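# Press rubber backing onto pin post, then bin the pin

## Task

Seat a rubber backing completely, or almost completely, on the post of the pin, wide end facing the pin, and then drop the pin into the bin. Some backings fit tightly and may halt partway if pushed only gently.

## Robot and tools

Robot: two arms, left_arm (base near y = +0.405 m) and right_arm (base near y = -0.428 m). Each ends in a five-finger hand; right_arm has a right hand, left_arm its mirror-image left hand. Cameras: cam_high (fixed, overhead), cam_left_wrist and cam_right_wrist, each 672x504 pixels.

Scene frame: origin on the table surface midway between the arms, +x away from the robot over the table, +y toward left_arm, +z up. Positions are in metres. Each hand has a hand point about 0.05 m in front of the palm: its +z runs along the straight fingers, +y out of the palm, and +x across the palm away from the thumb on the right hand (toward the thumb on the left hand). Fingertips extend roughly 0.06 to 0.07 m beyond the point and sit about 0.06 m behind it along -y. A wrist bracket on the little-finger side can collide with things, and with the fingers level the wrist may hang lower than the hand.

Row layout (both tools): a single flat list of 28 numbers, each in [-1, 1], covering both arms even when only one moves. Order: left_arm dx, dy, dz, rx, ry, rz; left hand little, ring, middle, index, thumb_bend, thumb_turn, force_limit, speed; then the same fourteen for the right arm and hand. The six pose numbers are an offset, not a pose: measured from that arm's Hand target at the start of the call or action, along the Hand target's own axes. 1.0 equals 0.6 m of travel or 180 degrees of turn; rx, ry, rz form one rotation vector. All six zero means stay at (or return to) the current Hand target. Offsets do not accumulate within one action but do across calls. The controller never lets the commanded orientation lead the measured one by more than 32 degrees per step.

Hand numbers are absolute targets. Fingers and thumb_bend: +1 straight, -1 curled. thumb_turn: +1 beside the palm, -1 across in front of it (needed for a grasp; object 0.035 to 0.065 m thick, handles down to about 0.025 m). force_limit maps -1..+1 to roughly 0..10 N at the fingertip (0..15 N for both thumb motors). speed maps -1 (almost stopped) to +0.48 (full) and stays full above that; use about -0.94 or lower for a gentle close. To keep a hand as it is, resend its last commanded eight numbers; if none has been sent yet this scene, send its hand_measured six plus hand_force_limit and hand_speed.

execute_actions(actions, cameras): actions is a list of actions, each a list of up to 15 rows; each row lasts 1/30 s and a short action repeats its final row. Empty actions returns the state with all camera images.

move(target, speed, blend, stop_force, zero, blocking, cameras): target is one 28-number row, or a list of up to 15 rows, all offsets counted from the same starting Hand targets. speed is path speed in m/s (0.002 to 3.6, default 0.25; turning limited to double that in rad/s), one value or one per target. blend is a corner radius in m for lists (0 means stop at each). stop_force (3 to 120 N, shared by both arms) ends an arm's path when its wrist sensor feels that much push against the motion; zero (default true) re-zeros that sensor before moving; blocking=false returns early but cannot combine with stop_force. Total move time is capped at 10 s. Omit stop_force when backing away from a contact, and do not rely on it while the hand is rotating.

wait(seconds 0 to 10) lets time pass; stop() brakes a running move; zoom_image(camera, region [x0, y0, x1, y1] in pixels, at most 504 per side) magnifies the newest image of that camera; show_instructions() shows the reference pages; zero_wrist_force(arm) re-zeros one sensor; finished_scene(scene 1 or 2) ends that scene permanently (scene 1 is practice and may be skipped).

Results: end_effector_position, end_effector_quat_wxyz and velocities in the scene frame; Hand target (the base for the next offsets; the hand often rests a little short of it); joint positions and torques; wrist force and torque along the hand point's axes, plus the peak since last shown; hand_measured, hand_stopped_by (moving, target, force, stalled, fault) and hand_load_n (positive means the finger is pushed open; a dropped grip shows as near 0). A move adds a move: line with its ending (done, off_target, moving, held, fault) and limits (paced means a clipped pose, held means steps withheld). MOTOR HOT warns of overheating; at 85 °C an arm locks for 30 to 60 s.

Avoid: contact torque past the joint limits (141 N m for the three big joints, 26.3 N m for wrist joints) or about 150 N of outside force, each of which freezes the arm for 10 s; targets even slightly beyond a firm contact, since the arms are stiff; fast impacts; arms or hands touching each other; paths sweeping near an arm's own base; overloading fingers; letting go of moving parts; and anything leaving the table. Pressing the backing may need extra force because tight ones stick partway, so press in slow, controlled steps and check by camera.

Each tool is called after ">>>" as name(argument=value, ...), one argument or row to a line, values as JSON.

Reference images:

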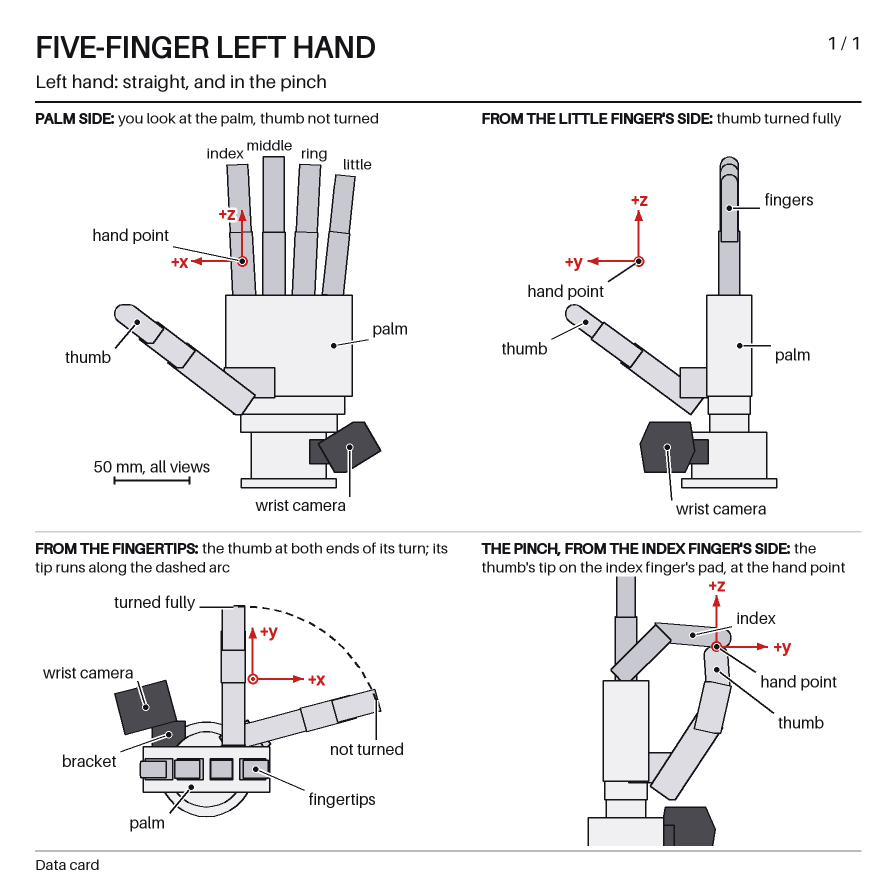

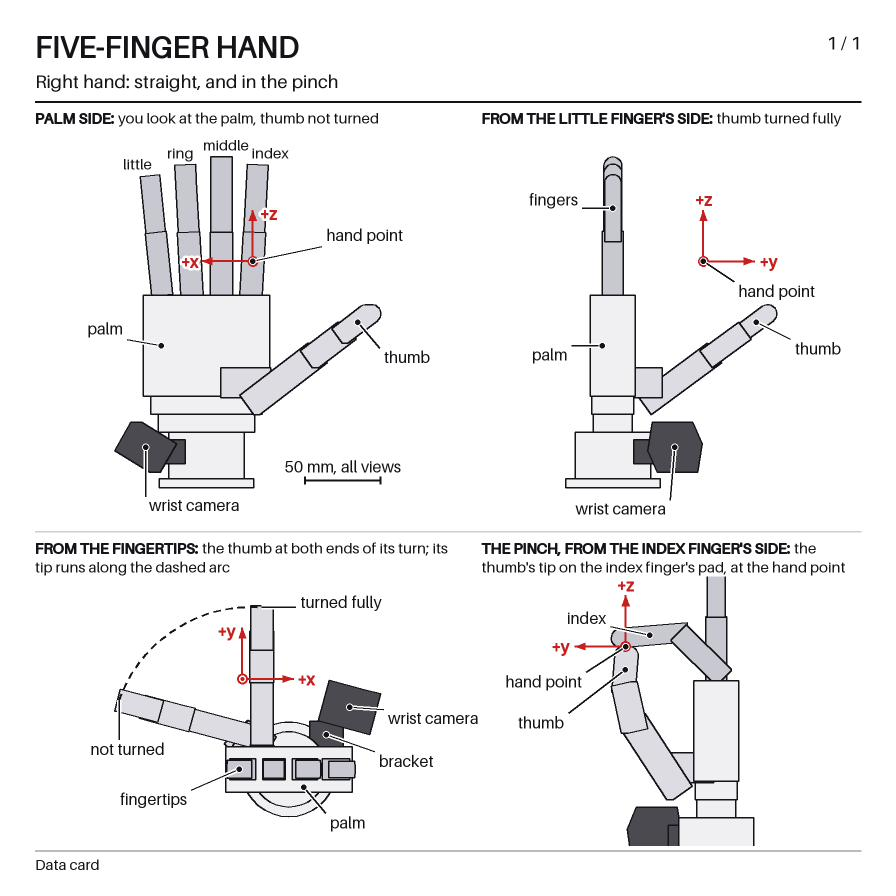

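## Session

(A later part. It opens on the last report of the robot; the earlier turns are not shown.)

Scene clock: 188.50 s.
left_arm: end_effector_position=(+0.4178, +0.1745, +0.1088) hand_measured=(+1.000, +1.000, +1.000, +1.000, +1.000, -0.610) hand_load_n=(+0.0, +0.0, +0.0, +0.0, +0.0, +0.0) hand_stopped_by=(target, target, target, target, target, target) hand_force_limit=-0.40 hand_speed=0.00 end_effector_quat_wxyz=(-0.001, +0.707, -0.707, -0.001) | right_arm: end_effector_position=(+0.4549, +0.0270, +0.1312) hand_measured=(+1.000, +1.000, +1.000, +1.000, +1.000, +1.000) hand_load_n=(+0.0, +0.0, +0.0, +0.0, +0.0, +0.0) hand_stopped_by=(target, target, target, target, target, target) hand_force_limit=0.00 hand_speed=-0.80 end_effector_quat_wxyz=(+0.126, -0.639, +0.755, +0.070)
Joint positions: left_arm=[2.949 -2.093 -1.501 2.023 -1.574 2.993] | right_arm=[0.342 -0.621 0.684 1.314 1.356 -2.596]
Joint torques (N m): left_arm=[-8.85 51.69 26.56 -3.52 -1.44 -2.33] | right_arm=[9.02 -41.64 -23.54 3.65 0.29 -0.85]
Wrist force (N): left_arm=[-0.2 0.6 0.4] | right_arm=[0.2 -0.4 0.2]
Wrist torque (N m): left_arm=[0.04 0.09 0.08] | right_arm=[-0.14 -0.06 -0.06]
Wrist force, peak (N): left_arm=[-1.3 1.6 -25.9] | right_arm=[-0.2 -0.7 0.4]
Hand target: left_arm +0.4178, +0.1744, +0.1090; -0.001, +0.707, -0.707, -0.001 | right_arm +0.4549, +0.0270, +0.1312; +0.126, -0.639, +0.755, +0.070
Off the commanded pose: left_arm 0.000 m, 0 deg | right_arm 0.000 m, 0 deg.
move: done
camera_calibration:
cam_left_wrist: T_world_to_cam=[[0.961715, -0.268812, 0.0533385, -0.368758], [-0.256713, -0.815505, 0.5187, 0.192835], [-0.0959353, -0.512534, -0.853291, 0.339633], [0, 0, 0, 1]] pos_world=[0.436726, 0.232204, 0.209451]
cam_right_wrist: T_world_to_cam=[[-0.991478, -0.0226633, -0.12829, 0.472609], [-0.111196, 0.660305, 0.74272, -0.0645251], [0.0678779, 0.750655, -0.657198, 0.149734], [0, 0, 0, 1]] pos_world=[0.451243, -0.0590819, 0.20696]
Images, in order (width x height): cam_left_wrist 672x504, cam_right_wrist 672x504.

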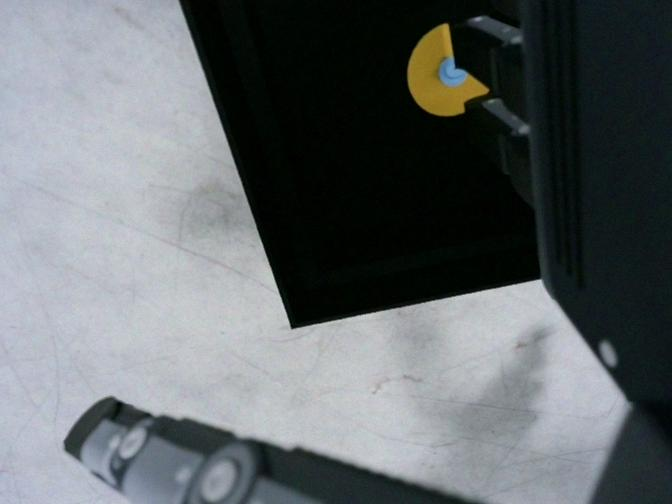

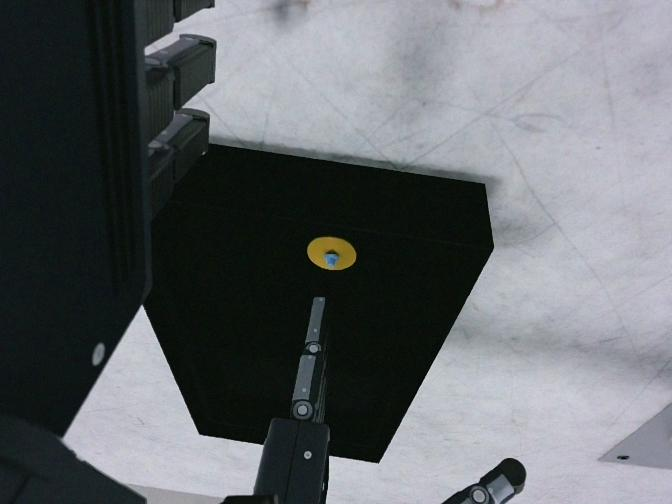

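>>> move(
  target=[
    [-0.0168,0.0217,0,0,0,0,1,1,1,1,1,-0.61,-0.4,0,0,0,0,0,0,0,1,1,1,1,1,1,0,-0.8],
    [-0.0168,0.0217,0.04,0,0,0,1,1,1,1,1,-0.61,-0.4,0,0,0,0,0,0,0,1,1,1,1,1,1,0,-0.8],
    [-0.0168,0.0217,0.07,0,0,0,1,1,1,1,1,-0.61,-0.4,0,0,0,0,0,0,0,1,1,1,1,1,1,0,-0.8],
  ],
  speed=[0.05,0.05,0.008],
  stop_force=4,
  cameras=["cam_left_wrist","cam_right_wrist"],
)

>>> zoom_image(
  camera="cam_right_wrist",
  region=[302, 230, 362, 290],
)

Scene clock: 192.40 s.
left_arm: end_effector_position=(+0.4047, +0.1846, +0.0753) hand_measured=(+1.000, +1.000, +1.000, +1.000, +1.000, -0.610) hand_load_n=(+0.0, +0.0, +0.5, +0.0, +0.0, +0.0) hand_stopped_by=(target, target, target, target, target, target) hand_force_limit=-0.40 hand_speed=0.00 end_effector_quat_wxyz=(-0.001, +0.707, -0.707, -0.001) | right_arm: end_effector_position=(+0.4549, +0.0270, +0.1312) hand_measured=(+1.000, +1.000, +1.000, +1.000, +1.000, +1.000) hand_load_n=(+0.0, +0.0, +0.0, +0.0, +0.0, +0.0) hand_stopped_by=(target, target, target, target, target, target) hand_force_limit=0.00 hand_speed=-0.80 end_effector_quat_wxyz=(+0.126, -0.639, +0.755, +0.070)
Joint positions: left_arm=[2.967 -2.097 -1.593 2.119 -1.574 3.011] | right_arm=[0.342 -0.621 0.684 1.314 1.356 -2.596]
Joint torques (N m): left_arm=[6.99 47.76 23.73 -3.22 0.46 2.31] | right_arm=[8.75 -41.73 -24.89 3.58 0.01 -0.86]
Wrist force (N): left_arm=[-0.2 -0.3 -6.1] | right_arm=[0.2 -0.3 0.4]
Wrist torque (N m): left_arm=[0.46 -0.05 -0.04] | right_arm=[-0.14 -0.08 -0.06]
Wrist force, peak (N): left_arm=[-0.3 0.0 -13.7] | right_arm=[0.1 -0.6 0.5]
Hand target: left_arm +0.4047, +0.1846, +0.0753; -0.001, +0.707, -0.707, -0.001 (not the last commanded pose) | right_arm +0.4549, +0.0270, +0.1312; +0.126, -0.639, +0.755, +0.070
Off the commanded pose: left_arm 0.008 m, 0 deg | right_arm 0.000 m, 0 deg.
move: contact (left_arm); path passed 2 of 3 targets
camera_calibration:
cam_left_wrist: T_world_to_cam=[[0.961703, -0.268876, 0.0532332, -0.351587], [-0.256718, -0.815534, 0.518652, 0.215236], [-0.0960395, -0.512455, -0.853326, 0.314965], [0, 0, 0, 1]] pos_world=[0.423626, 0.242404, 0.175851]
cam_right_wrist: T_world_to_cam=[[-0.991478, -0.0226633, -0.12829, 0.472609], [-0.111196, 0.660305, 0.74272, -0.0645251], [0.0678779, 0.750655, -0.657198, 0.149734], [0, 0, 0, 1]] pos_world=[0.451243, -0.0590819, 0.20696]
Images, in order (width x height): cam_left_wrist 672x504, cam_right_wrist 672x504.

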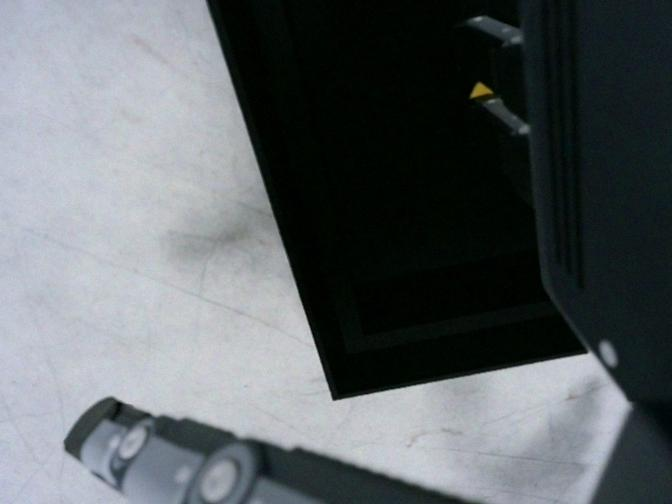

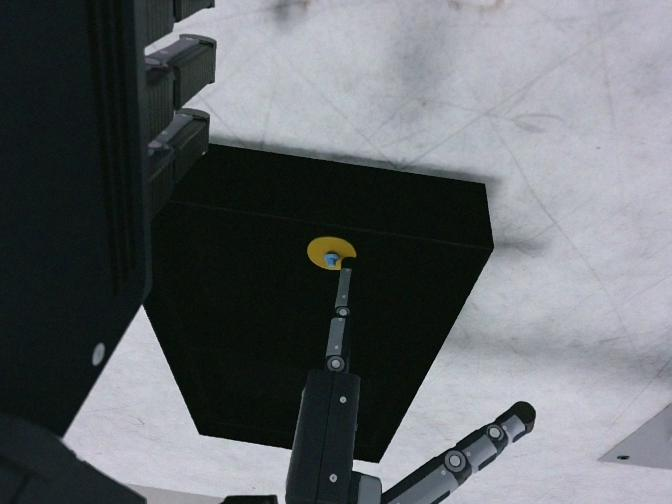

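Scaled by 8.400 from the camera's 672x504 image, which has a finer 960x720 frame.

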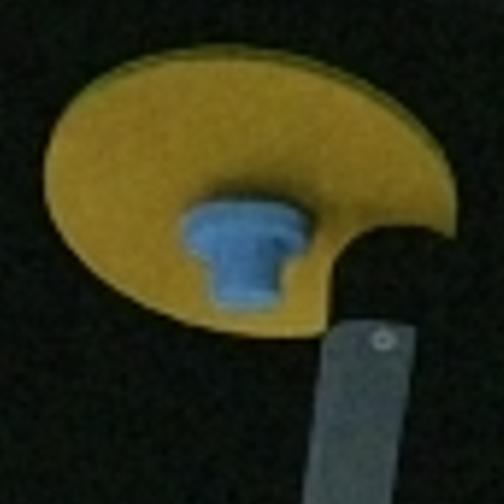

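>>> move(
  target=[
    [0,0,-0.05,0,0,0,-1,-1,-1,1,1,-0.61,-0.4,0,0,0,0,0,0,0,1,1,1,1,1,1,0,-0.8],
    [0.0183,-0.0213,-0.05,0,0,0,-1,-1,-1,1,1,-0.61,-0.4,0,0,0,0,0,0,0,1,1,1,1,1,1,0,-0.8],
  ],
  speed=0.05,
  cameras=["cam_left_wrist","cam_right_wrist"],
)

>>> zoom_image(
  camera="cam_right_wrist",
  region=[318, 248, 346, 272],
)

>>> zoom_image(
  camera="cam_left_wrist",
  region=[380, 10, 500, 130],
)

Scene clock: 196.87 s.
left_arm: end_effector_position=(+0.4174, +0.1736, +0.1052) hand_measured=(-1.000, -1.000, +0.366, +1.000, +1.000, -0.610) hand_load_n=(+0.0, +0.0, +0.0, +0.0, +0.0, +0.0) hand_stopped_by=(target, target, force, target, target, target) hand_force_limit=-0.40 hand_speed=0.00 end_effector_quat_wxyz=(-0.001, +0.707, -0.707, -0.001) | right_arm: end_effector_position=(+0.4549, +0.0270, +0.1312) hand_measured=(+1.000, +1.000, +1.000, +1.000, +1.000, +1.000) hand_load_n=(+0.0, +0.0, +0.0, +0.0, +0.0, +0.0) hand_stopped_by=(target, target, target, target, target, target) hand_force_limit=0.00 hand_speed=-0.80 end_effector_quat_wxyz=(+0.126, -0.639, +0.755, +0.070)
Joint positions: left_arm=[2.947 -2.097 -1.505 2.031 -1.574 2.991] | right_arm=[0.342 -0.621 0.684 1.314 1.356 -2.596]
Joint torques (N m): left_arm=[-8.77 24.5 27.12 -3.5 -1.4 -2.38] | right_arm=[9.9 -41.46 -23.75 3.5 0 -0.91]
Wrist force (N): left_arm=[-0.5 0.6 0.1] | right_arm=[0.1 -0.3 0.4]
Wrist torque (N m): left_arm=[0.07 0.12 0.07] | right_arm=[-0.14 -0.06 -0.06]
Wrist force, peak (N): left_arm=[-0.2 -0.3 -6.3] | right_arm=[0.0 -0.6 0.5]
Hand target: left_arm +0.4175, +0.1735, +0.1052; -0.001, +0.707, -0.707, -0.001 | right_arm +0.4549, +0.0270, +0.1312; +0.126, -0.639, +0.755, +0.070
Off the commanded pose: left_arm 0.000 m, 0 deg | right_arm 0.000 m, 0 deg.
move: done
camera_calibration:
cam_left_wrist: T_world_to_cam=[[0.961712, -0.268827, 0.0533155, -0.368387], [-0.256721, -0.815547, 0.518631, 0.193974], [-0.0959405, -0.51246, -0.853335, 0.336107], [0, 0, 0, 1]] pos_world=[0.436326, 0.231404, 0.205851]
cam_right_wrist: T_world_to_cam=[[-0.991478, -0.0226633, -0.12829, 0.472609], [-0.111196, 0.660305, 0.74272, -0.0645251], [0.0678779, 0.750655, -0.657198, 0.149734], [0, 0, 0, 1]] pos_world=[0.451243, -0.0590819, 0.20696]
Images, in order (width x height): cam_left_wrist 672x504, cam_right_wrist 672x504.

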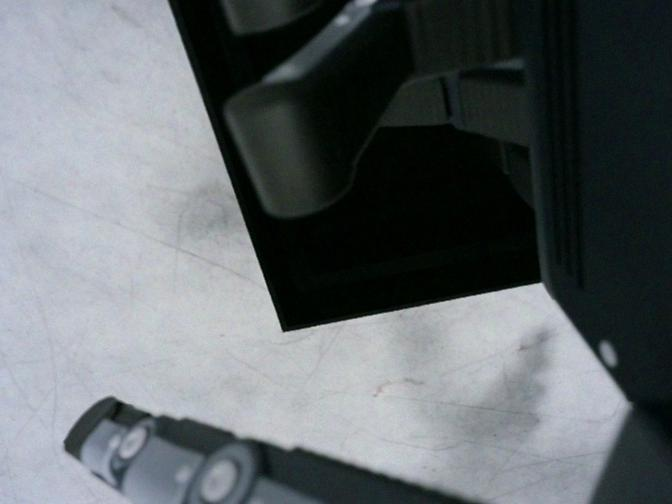

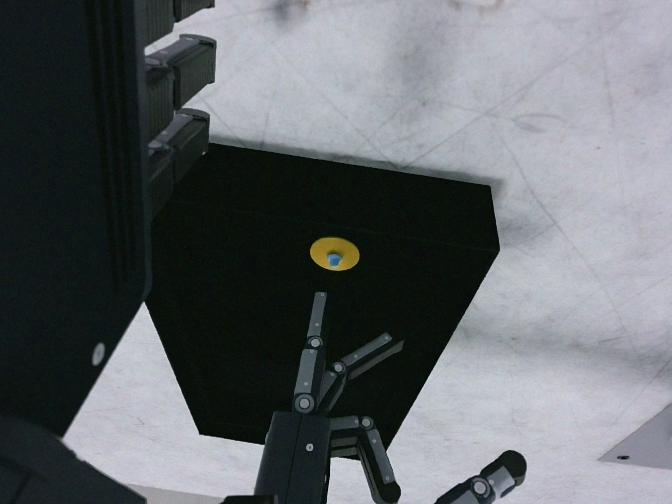

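Scaled by 18.000 from the camera's 672x504 image, which has a finer 960x720 frame.

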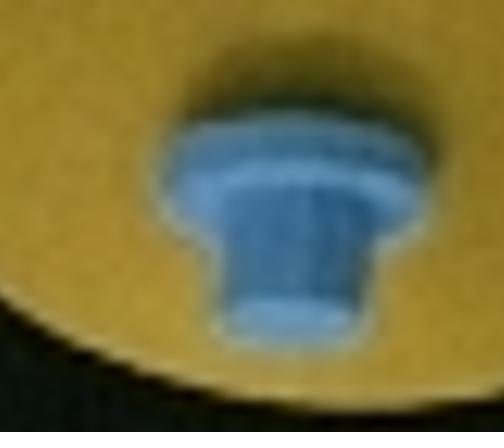

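Scaled by 4.200 from the camera's 672x504 image, which has a finer 960x720 frame.

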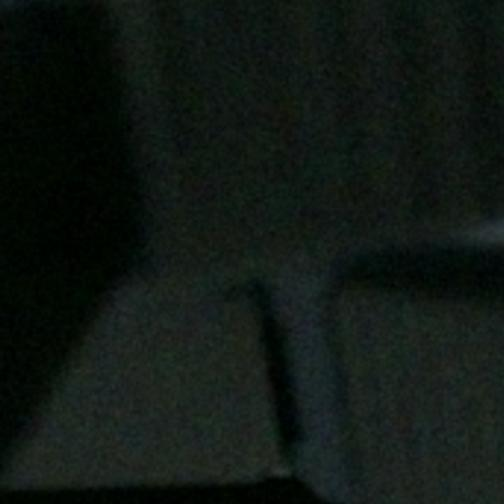

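>>> move(
  target=[0.006,0,0,0,0,0,1,1,1,1,1,-0.61,-0.4,0,0,0,0,0,0,0,1,1,1,1,1,1,0,-0.8],
  speed=0.05,
  cameras=["all"],
)

>>> zoom_image(
  camera="cam_left_wrist",
  region=[380, 10, 500, 130],
)

>>> zoom_image(
  camera="cam_right_wrist",
  region=[302, 230, 362, 290],
)

Scene clock: 200.00 s.
left_arm: end_effector_position=(+0.4175, +0.1700, +0.1052) hand_measured=(+1.000, +1.000, +1.000, +1.000, +1.000, -0.610) hand_load_n=(+0.0, +0.0, +0.0, +0.0, +0.0, +0.0) hand_stopped_by=(target, target, target, target, target, target) hand_force_limit=-0.40 hand_speed=0.00 end_effector_quat_wxyz=(-0.001, +0.707, -0.707, -0.001) | right_arm: end_effector_position=(+0.4549, +0.0270, +0.1312) hand_measured=(+1.000, +1.000, +1.000, +1.000, +1.000, +1.000) hand_load_n=(+0.0, +0.0, +0.0, +0.0, +0.0, +0.0) hand_stopped_by=(target, target, target, target, target, target) hand_force_limit=0.00 hand_speed=-0.80 end_effector_quat_wxyz=(+0.126, -0.639, +0.755, +0.070)
Joint positions: left_arm=[2.94 -2.101 -1.499 2.029 -1.574 2.983] | right_arm=[0.342 -0.621 0.684 1.314 1.356 -2.596]
Joint torques (N m): left_arm=[-9.8 24.75 26.44 -3.29 -0.62 -2.44] | right_arm=[9.12 -41.69 -24.41 3.62 0.03 -0.95]
Wrist force (N): left_arm=[-0.2 0.6 0.5] | right_arm=[0.0 -0.5 0.2]
Wrist torque (N m): left_arm=[0.04 0.08 0.08] | right_arm=[-0.15 -0.04 -0.07]
Wrist force, peak (N): left_arm=[-0.5 0.6 0.7] | right_arm=[0.0 -0.6 0.4]
Hand target: left_arm +0.4175, +0.1699, +0.1052; -0.001, +0.707, -0.707, -0.001 | right_arm +0.4549, +0.0270, +0.1312; +0.126, -0.639, +0.755, +0.070
Off the commanded pose: left_arm 0.000 m, 0 deg | right_arm 0.000 m, 0 deg.
move: done
camera_calibration:
cam_left_wrist: T_world_to_cam=[[0.961703, -0.268876, 0.0532332, -0.369446], [-0.256718, -0.815534, 0.518652, 0.190974], [-0.0960395, -0.512455, -0.853326, 0.334261], [0, 0, 0, 1]] pos_world=[0.436426, 0.227704, 0.205851]
cam_right_wrist: T_world_to_cam=[[-0.991478, -0.0226633, -0.12829, 0.472609], [-0.111196, 0.660305, 0.74272, -0.0645251], [0.0678779, 0.750655, -0.657198, 0.149734], [0, 0, 0, 1]] pos_world=[0.451243, -0.0590819, 0.20696]

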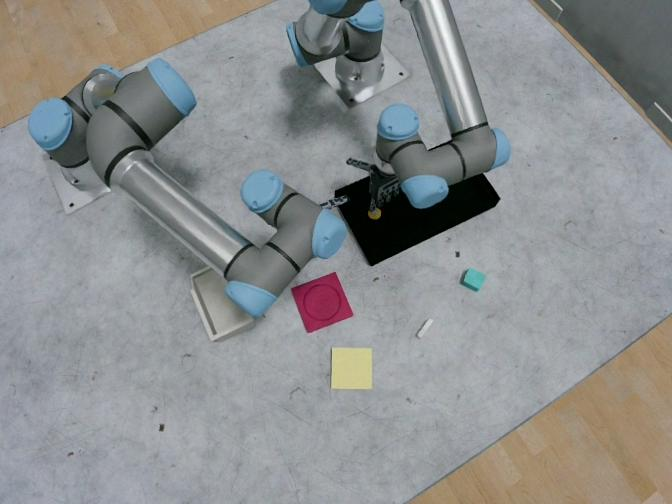

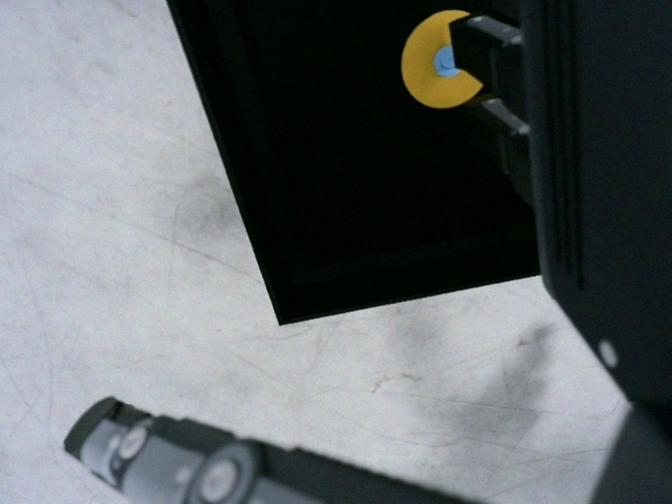

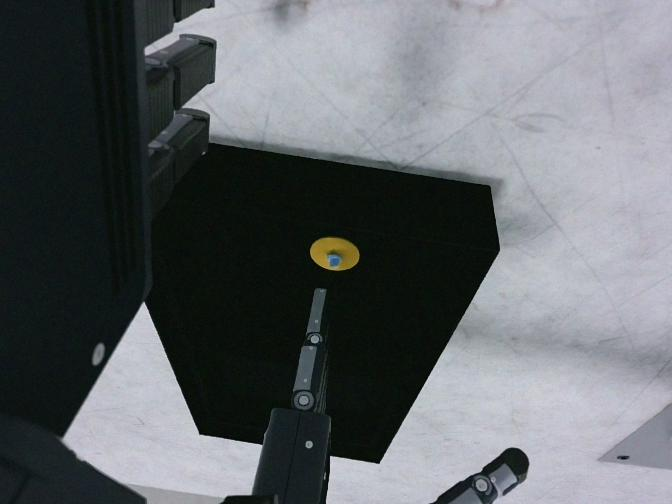

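Scaled by 4.200 from the camera's 672x504 image, which has a finer 960x720 frame.

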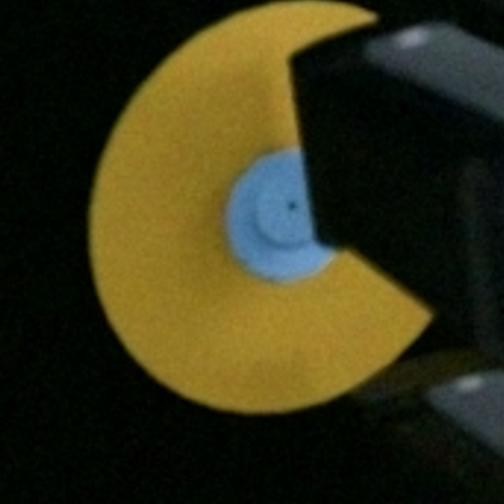

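Scaled by 8.400 from the camera's 672x504 image, which has a finer 960x720 frame.

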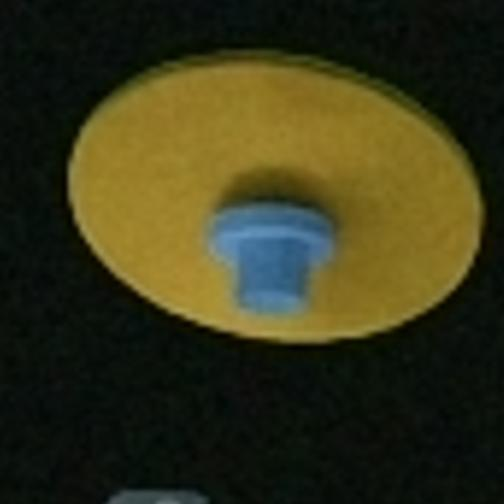

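>>> move(
  target=[
    [-0.0292,0.002,0,0,0,0,1,1,1,1,1,-0.61,-0.4,0,0,0,0,0,0,0,1,1,1,1,1,1,0,-0.8],
    [-0.0292,0.002,0.0333,0,0,0,1,1,1,1,1,-0.61,-0.4,0,0,0,0,0,0,0,1,1,1,1,1,1,0,-0.8],
    [-0.0292,0.002,0.05,0,0,0,1,1,1,1,1,-0.61,-0.4,0,0,0,0,0,0,0,1,1,1,1,1,1,0,-0.8],
  ],
  speed=[0.04,0.03,0.008],
  stop_force=6,
  cameras=["cam_right_wrist"],
)

>>> zoom_image(
  camera="cam_right_wrist",
  region=[302, 230, 362, 290],
)

Scene clock: 204.33 s.
left_arm: end_effector_position=(+0.4163, +0.1875, +0.0800) hand_measured=(+1.000, +1.000, +1.000, +1.000, +1.000, -0.610) hand_load_n=(+0.0, +0.0, +0.0, +0.0, +0.0, +0.0) hand_stopped_by=(target, target, target, target, target, target) hand_force_limit=-0.40 hand_speed=0.00 end_effector_quat_wxyz=(-0.001, +0.707, -0.707, -0.001) | right_arm: end_effector_position=(+0.4549, +0.0270, +0.1312) hand_measured=(+1.000, +1.000, +1.000, +1.000, +1.000, +1.000) hand_load_n=(+0.0, +0.0, +0.0, +0.0, +0.0, +0.0) hand_stopped_by=(target, target, target, target, target, target) hand_force_limit=0.00 hand_speed=-0.80 end_effector_quat_wxyz=(+0.126, -0.639, +0.755, +0.070)
Joint positions: left_arm=[2.977 -2.111 -1.556 2.096 -1.574 3.02] | right_arm=[0.342 -0.621 0.684 1.314 1.356 -2.596]
Joint torques (N m): left_arm=[7.08 47.98 24.02 -2.89 0.24 2.46] | right_arm=[9.28 -41.35 -24.15 3.51 -0.13 -0.86]
Wrist force (N): left_arm=[-0.2 0.4 -6.2] | right_arm=[-0.1 -0.3 0.4]
Wrist torque (N m): left_arm=[0.46 0.11 -0.06] | right_arm=[-0.13 -0.04 -0.07]
Wrist force, peak (N): left_arm=[-0.5 0.5 -9.8] | right_arm=[0.3 -0.4 0.6]
Hand target: left_arm +0.4163, +0.1875, +0.0800; -0.001, +0.707, -0.707, -0.001 (not the last commanded pose) | right_arm +0.4549, +0.0270, +0.1312; +0.126, -0.639, +0.755, +0.070
Off the commanded pose: left_arm 0.005 m, 0 deg | right_arm 0.000 m, 0 deg.
move: contact (left_arm); path passed 2 of 3 targets
camera_calibration:
cam_right_wrist: T_world_to_cam=[[-0.991478, -0.0226633, -0.12829, 0.472609], [-0.111196, 0.660305, 0.74272, -0.0645251], [0.0678779, 0.750655, -0.657198, 0.149734], [0, 0, 0, 1]] pos_world=[0.451243, -0.0590819, 0.20696]
Images, in order (width x height): cam_right_wrist 672x504.

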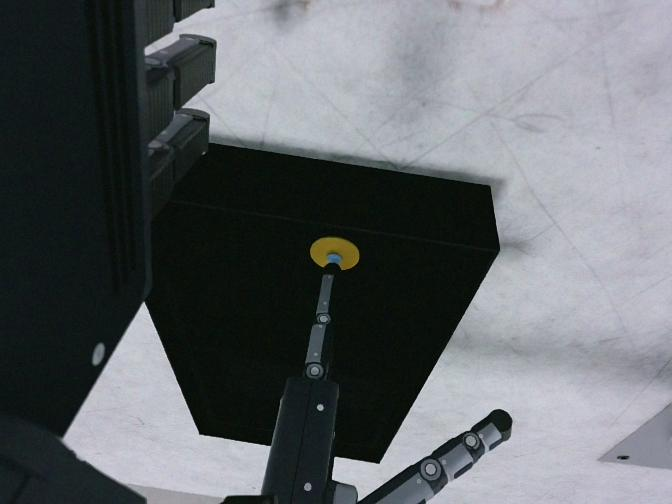

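Scaled by 8.400 from the camera's 672x504 image, which has a finer 960x720 frame.

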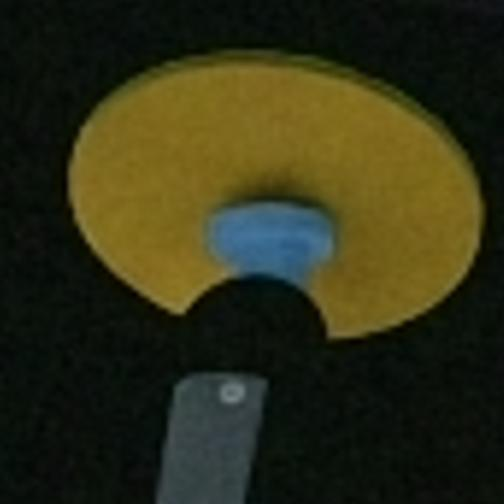

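>>> move(
  target=[
    [0.005,0,0.001,0,0,0,1,1,1,1,1,-0.61,-0.4,0,0,0,0,0,0,0,1,1,1,1,1,1,0,-0.8],
  ],
  speed=0.01,
  cameras=["cam_right_wrist"],
)

>>> zoom_image(
  camera="cam_right_wrist",
  region=[302, 230, 362, 290],
)

Scene clock: 205.37 s.
left_arm: end_effector_position=(+0.4163, +0.1848, +0.0794) hand_measured=(+1.000, +1.000, +1.000, +1.000, +1.000, -0.610) hand_load_n=(+0.0, +0.0, +0.0, +0.5, +0.0, +0.0) hand_stopped_by=(target, target, target, target, target, target) hand_force_limit=-0.40 hand_speed=0.00 end_effector_quat_wxyz=(-0.001, +0.707, -0.707, -0.001) end_effector_velocity=(+0.000, -0.002, -0.001) end_effector_angular_velocity=(+0.000, +0.000, -0.003) | right_arm: end_effector_position=(+0.4549, +0.0270, +0.1312) hand_measured=(+1.000, +1.000, +1.000, +1.000, +1.000, +1.000) hand_load_n=(+0.0, +0.0, +0.0, +0.0, +0.0, +0.0) hand_stopped_by=(target, target, target, target, target, target) hand_force_limit=0.00 hand_speed=-0.80 end_effector_quat_wxyz=(+0.126, -0.639, +0.755, +0.070)
Joint positions: left_arm=[2.971 -2.114 -1.553 2.095 -1.574 3.014] | right_arm=[0.342 -0.621 0.684 1.314 1.356 -2.596]
Joint velocities: left_arm=[-0.005 -0.003 0.003 0 0 -0.002] | right_arm=[within noise]
Joint torques (N m): left_arm=[-12.15 18.42 22.26 -2.1 1.21 -2.28] | right_arm=[9.07 -40.79 -23.82 3.63 -0.07 -0.9]
Wrist force (N): left_arm=[-8.8 -2.0 -14.1] | right_arm=[0.0 -0.5 0.5]
Wrist torque (N m): left_arm=[1.01 -0.31 -0.44] | right_arm=[-0.18 -0.05 -0.07]
Wrist force, peak (N): left_arm=[-11.4 -1.2 -17.0] | right_arm=[0.0 -0.5 0.5]
Hand target: left_arm +0.4163, +0.1845, +0.0794; -0.001, +0.707, -0.707, -0.001 | right_arm +0.4549, +0.0270, +0.1312; +0.126, -0.639, +0.755, +0.070
Off the commanded pose: left_arm 0.000 m, 0 deg | right_arm 0.000 m, 0 deg.
move: done
camera_calibration:
cam_right_wrist: T_world_to_cam=[[-0.991478, -0.0226633, -0.12829, 0.472609], [-0.111196, 0.660305, 0.74272, -0.0645251], [0.0678779, 0.750655, -0.657198, 0.149734], [0, 0, 0, 1]] pos_world=[0.451243, -0.0590819, 0.20696]
Images, in order (width x height): cam_right_wrist 672x504.

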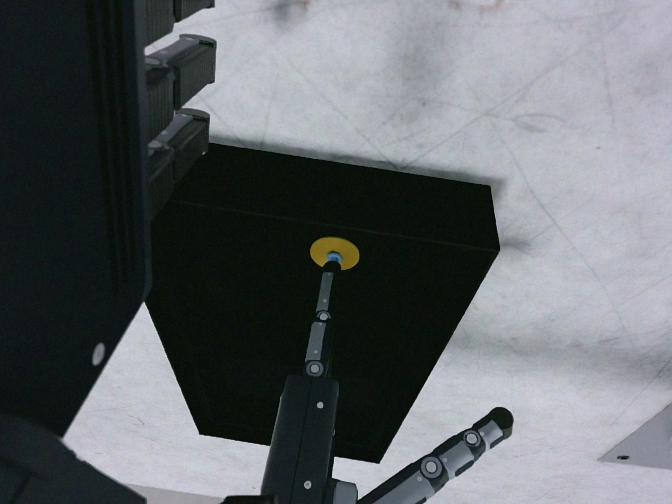

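Scaled by 8.400 from the camera's 672x504 image, which has a finer 960x720 frame.

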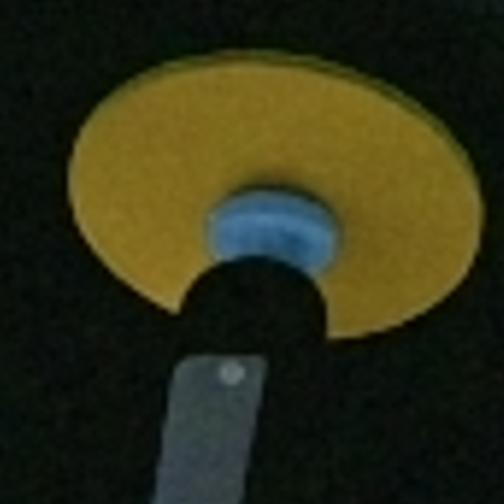

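>>> move(
  target=[0,0,0.008,0,0,0,1,1,1,1,1,-0.61,-0.4,0,0,0,0,0,0,0,1,1,1,1,1,1,0,-0.8],
  speed=0.006,
  stop_force=12,
  cameras=["cam_right_wrist"],
)

>>> zoom_image(
  camera="cam_right_wrist",
  region=[302, 230, 362, 290],
)

Scene clock: 207.30 s.
left_arm: end_effector_position=(+0.4164, +0.1845, +0.0779) hand_measured=(+1.000, +1.000, +1.000, +1.000, +1.000, -0.610) hand_load_n=(+0.0, +0.0, +0.0, +1.5, +0.0, +0.0) hand_stopped_by=(target, target, target, target, target, target) hand_force_limit=-0.40 hand_speed=0.00 end_effector_quat_wxyz=(-0.001, +0.707, -0.707, -0.001) | right_arm: end_effector_position=(+0.4549, +0.0270, +0.1312) hand_measured=(+1.000, +1.000, +1.000, +1.000, +1.000, +1.000) hand_load_n=(+0.0, +0.0, +0.0, +0.0, +0.0, +0.0) hand_stopped_by=(target, target, target, target, target, target) hand_force_limit=0.00 hand_speed=-0.80 end_effector_quat_wxyz=(+0.126, -0.639, +0.755, +0.070)
Joint positions: left_arm=[2.97 -2.116 -1.554 2.099 -1.574 3.014] | right_arm=[0.342 -0.621 0.684 1.314 1.356 -2.596]
Joint torques (N m): left_arm=[-10.04 39.07 16.39 -3.47 -0.4 -2.08] | right_arm=[9.17 -41.66 -23.68 3.49 -0.16 -0.82]
Wrist force (N): left_arm=[-0.5 -8.3 -25.0] | right_arm=[0.1 -0.4 0.5]
Wrist torque (N m): left_arm=[1.86 0.25 0.06] | right_arm=[-0.15 -0.06 -0.07]
Wrist force, peak (N): left_arm=[-2.9 -7.1 -31.8] | right_arm=[0.1 -0.6 0.6]
Hand target: left_arm +0.4164, +0.1845, +0.0779; -0.001, +0.707, -0.707, -0.001 (not the last commanded pose) | right_arm +0.4549, +0.0270, +0.1312; +0.126, -0.639, +0.755, +0.070
Off the commanded pose: left_arm 0.003 m, 0 deg | right_arm 0.000 m, 0 deg.
move: contact (left_arm)
camera_calibration:
cam_right_wrist: T_world_to_cam=[[-0.991478, -0.0226633, -0.12829, 0.472609], [-0.111196, 0.660305, 0.74272, -0.0645251], [0.0678779, 0.750655, -0.657198, 0.149734], [0, 0, 0, 1]] pos_world=[0.451243, -0.0590819, 0.20696]
Images, in order (width x height): cam_right_wrist 672x504.

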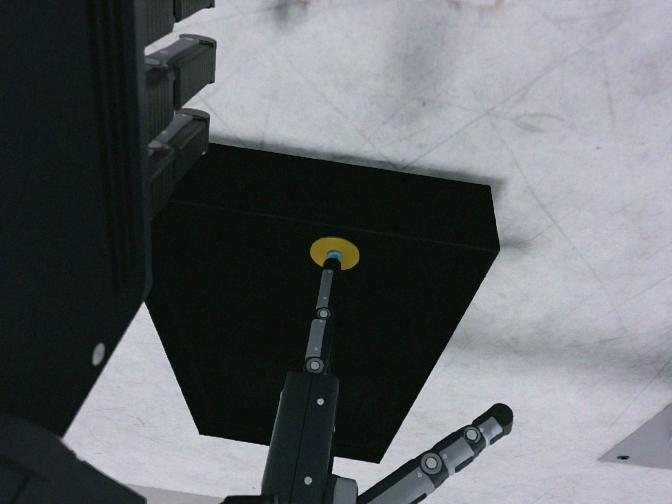

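Scaled by 8.400 from the camera's 672x504 image, which has a finer 960x720 frame.

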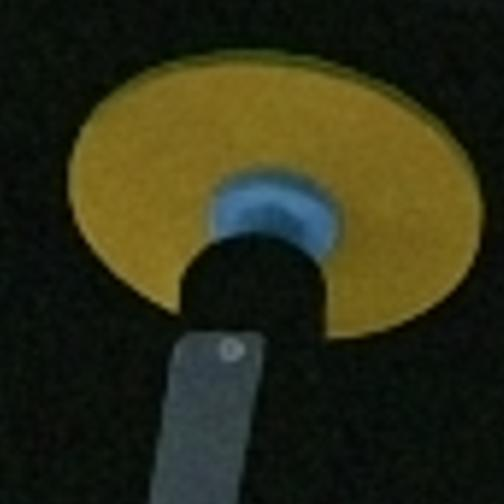

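>>> move(
  target=[
    [0,0,-0.0083,0,0,0,1,1,1,1,1,-0.61,-0.4,0,0,0,0,0,0,0,1,1,1,1,1,1,0,-0.8],
    [0.0167,0,-0.05,0,0,0,1,1,1,1,1,-0.61,-0.4,0,0,0,0,0,0,0,1,1,1,1,1,1,0,-0.8],
  ],
  speed=0.05,
  cameras=["cam_left_wrist","cam_right_wrist"],
)

>>> zoom_image(
  camera="cam_right_wrist",
  region=[302, 230, 362, 290],
)

>>> zoom_image(
  camera="cam_left_wrist",
  region=[380, 10, 500, 130],
)

Scene clock: 209.77 s.
left_arm: end_effector_position=(+0.4164, +0.1744, +0.1077) hand_measured=(+1.000, +1.000, +1.000, +1.000, +1.000, -0.610) hand_load_n=(+0.0, +0.0, +0.0, +0.0, +0.0, +0.0) hand_stopped_by=(target, target, target, target, target, target) hand_force_limit=-0.40 hand_speed=0.00 end_effector_quat_wxyz=(-0.001, +0.707, -0.707, -0.001) | right_arm: end_effector_position=(+0.4549, +0.0270, +0.1312) hand_measured=(+1.000, +1.000, +1.000, +1.000, +1.000, +1.000) hand_load_n=(+0.0, +0.0, +0.0, +0.0, +0.0, +0.0) hand_stopped_by=(target, target, target, target, target, target) hand_force_limit=0.00 hand_speed=-0.80 end_effector_quat_wxyz=(+0.126, -0.639, +0.755, +0.070)
Joint positions: left_arm=[2.949 -2.092 -1.507 2.028 -1.574 2.992] | right_arm=[0.342 -0.621 0.684 1.314 1.356 -2.596]
Joint torques (N m): left_arm=[-8.97 50.67 26.46 -3.55 -1.47 -2.41] | right_arm=[9.34 -41.94 -23.3 3.45 -0.19 -0.78]
Wrist force (N): left_arm=[-0.4 0.8 0.4] | right_arm=[0.0 -0.4 0.1]
Wrist torque (N m): left_arm=[0.08 0.12 0.06] | right_arm=[-0.13 -0.05 -0.07]
Wrist force, peak (N): left_arm=[-0.1 -8.3 -25.0] | right_arm=[0.2 -0.4 0.5]
Hand target: left_arm +0.4164, +0.1744, +0.1078; -0.001, +0.707, -0.707, -0.001 | right_arm +0.4549, +0.0270, +0.1312; +0.126, -0.639, +0.755, +0.070
Off the commanded pose: left_arm 0.000 m, 0 deg | right_arm 0.000 m, 0 deg.
move: done
camera_calibration:
cam_left_wrist: T_world_to_cam=[[0.961696, -0.268844, 0.0535088, -0.367272], [-0.256817, -0.815418, 0.518786, 0.193079], [-0.0958404, -0.512657, -0.853228, 0.338439], [0, 0, 0, 1]] pos_world=[0.435226, 0.232205, 0.208251]
cam_right_wrist: T_world_to_cam=[[-0.991478, -0.0226633, -0.12829, 0.472609], [-0.111196, 0.660305, 0.74272, -0.0645251], [0.0678779, 0.750655, -0.657198, 0.149734], [0, 0, 0, 1]] pos_world=[0.451243, -0.0590819, 0.20696]
Images, in order (width x height): cam_left_wrist 672x504, cam_right_wrist 672x504.

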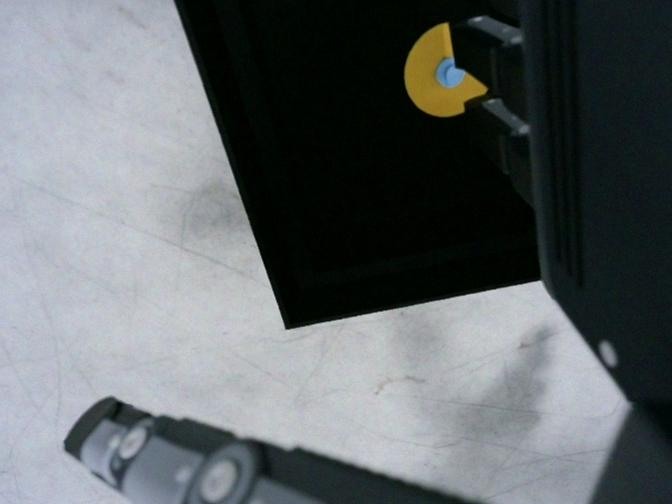

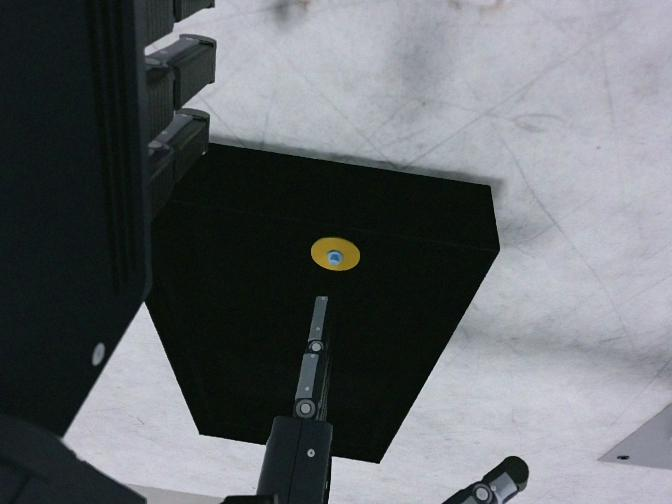

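Scaled by 8.400 from the camera's 672x504 image, which has a finer 960x720 frame.

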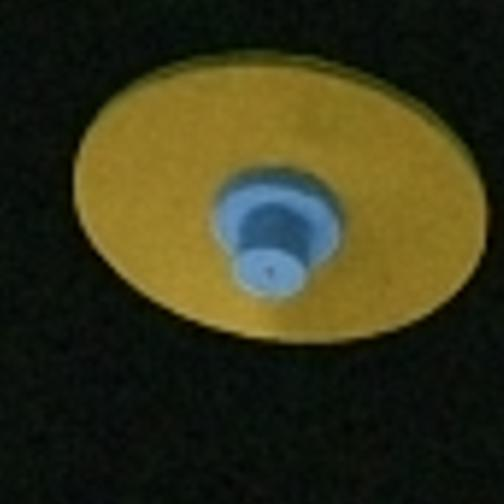

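Scaled by 4.200 from the camera's 672x504 image, which has a finer 960x720 frame.

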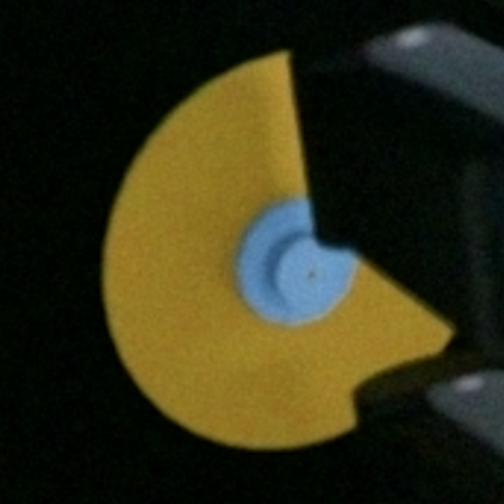

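>>> zoom_image(
  camera="cam_right_wrist",
  region=[320, 244, 348, 268],
)

Scaled by 18.000 from the camera's 672x504 image, which has a finer 960x720 frame.

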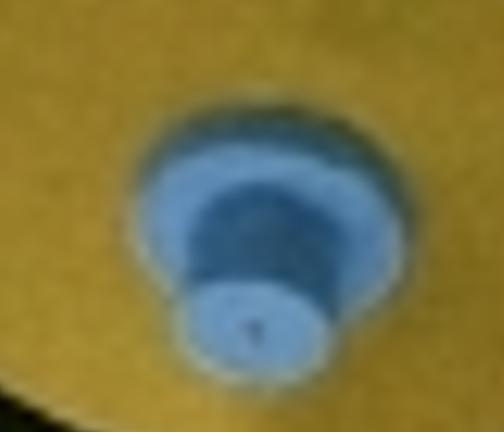

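>>> move(
  target=[
    [-0.0185,0.002,0,0,0,0,1,1,1,1,1,-0.61,-0.4,0,0,0,0,0,0,0,1,1,1,1,1,1,0,-0.8],
    [-0.0185,0.002,0.0417,0,0,0,1,1,1,1,1,-0.61,-0.4,0,0,0,0,0,0,0,1,1,1,1,1,1,0,-0.8],
    [-0.0185,0.002,0.058,0,0,0,1,1,1,1,1,-0.61,-0.4,0,0,0,0,0,0,0,1,1,1,1,1,1,0,-0.8],
  ],
  speed=[0.05,0.04,0.006],
  stop_force=24,
  cameras=["cam_right_wrist"],
)

>>> zoom_image(
  camera="cam_right_wrist",
  region=[302, 230, 362, 290],
)

Scene clock: 214.10 s.
left_arm: end_effector_position=(+0.4152, +0.1856, +0.0777) hand_measured=(+1.000, +1.000, +1.000, +1.000, +1.000, -0.610) hand_load_n=(+0.0, +0.0, +0.0, +0.5, +0.0, +0.0) hand_stopped_by=(target, target, target, target, target, target) hand_force_limit=-0.40 hand_speed=0.00 end_effector_quat_wxyz=(-0.001, +0.707, -0.707, -0.001) | right_arm: end_effector_position=(+0.4549, +0.0270, +0.1312) hand_measured=(+1.000, +1.000, +1.000, +1.000, +1.000, +1.000) hand_load_n=(+0.0, +0.0, +0.0, +0.0, +0.0, +0.0) hand_stopped_by=(target, target, target, target, target, target) hand_force_limit=0.00 hand_speed=-0.80 end_effector_quat_wxyz=(+0.126, -0.639, +0.755, +0.070)
Joint positions: left_arm=[2.972 -2.113 -1.559 2.101 -1.574 3.016] | right_arm=[0.342 -0.621 0.684 1.314 1.356 -2.596]
Joint torques (N m): left_arm=[6.34 39.5 19.36 -1.21 -0.17 2.5] | right_arm=[10.62 -41.92 -23.26 3.39 -0.3 -0.93]
Wrist force (N): left_arm=[-1.0 0.3 -26.5] | right_arm=[0.1 -0.5 0.2]
Wrist torque (N m): left_arm=[1.73 0.23 -0.11] | right_arm=[-0.15 -0.07 -0.06]
Wrist force, peak (N): left_arm=[-1.3 0.4 -30.9] | right_arm=[0.3 -0.4 0.6]
Hand target: left_arm +0.4152, +0.1856, +0.0777; -0.001, +0.707, -0.707, -0.001 (not the last commanded pose) | right_arm +0.4549, +0.0270, +0.1312; +0.126, -0.639, +0.755, +0.070
Off the commanded pose: left_arm 0.005 m, 0 deg | right_arm 0.000 m, 0 deg.
move: contact (left_arm); path passed 2 of 3 targets
camera_calibration:
cam_right_wrist: T_world_to_cam=[[-0.991478, -0.0226633, -0.12829, 0.472609], [-0.111196, 0.660305, 0.74272, -0.0645251], [0.0678779, 0.750655, -0.657198, 0.149734], [0, 0, 0, 1]] pos_world=[0.451243, -0.0590819, 0.20696]
Images, in order (width x height): cam_right_wrist 672x504.

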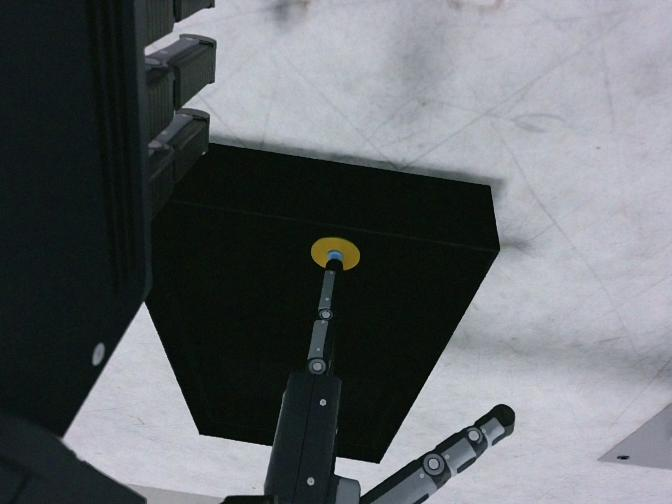

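Scaled by 8.400 from the camera's 672x504 image, which has a finer 960x720 frame.

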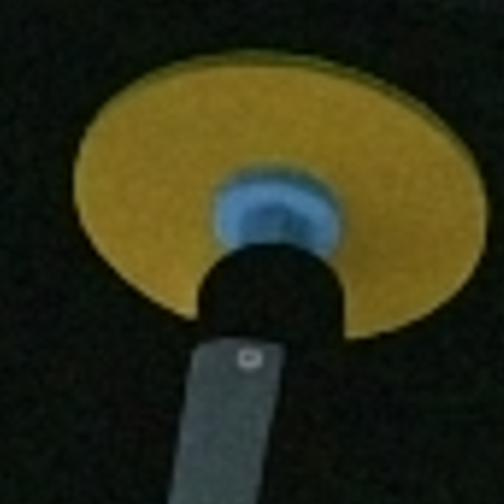

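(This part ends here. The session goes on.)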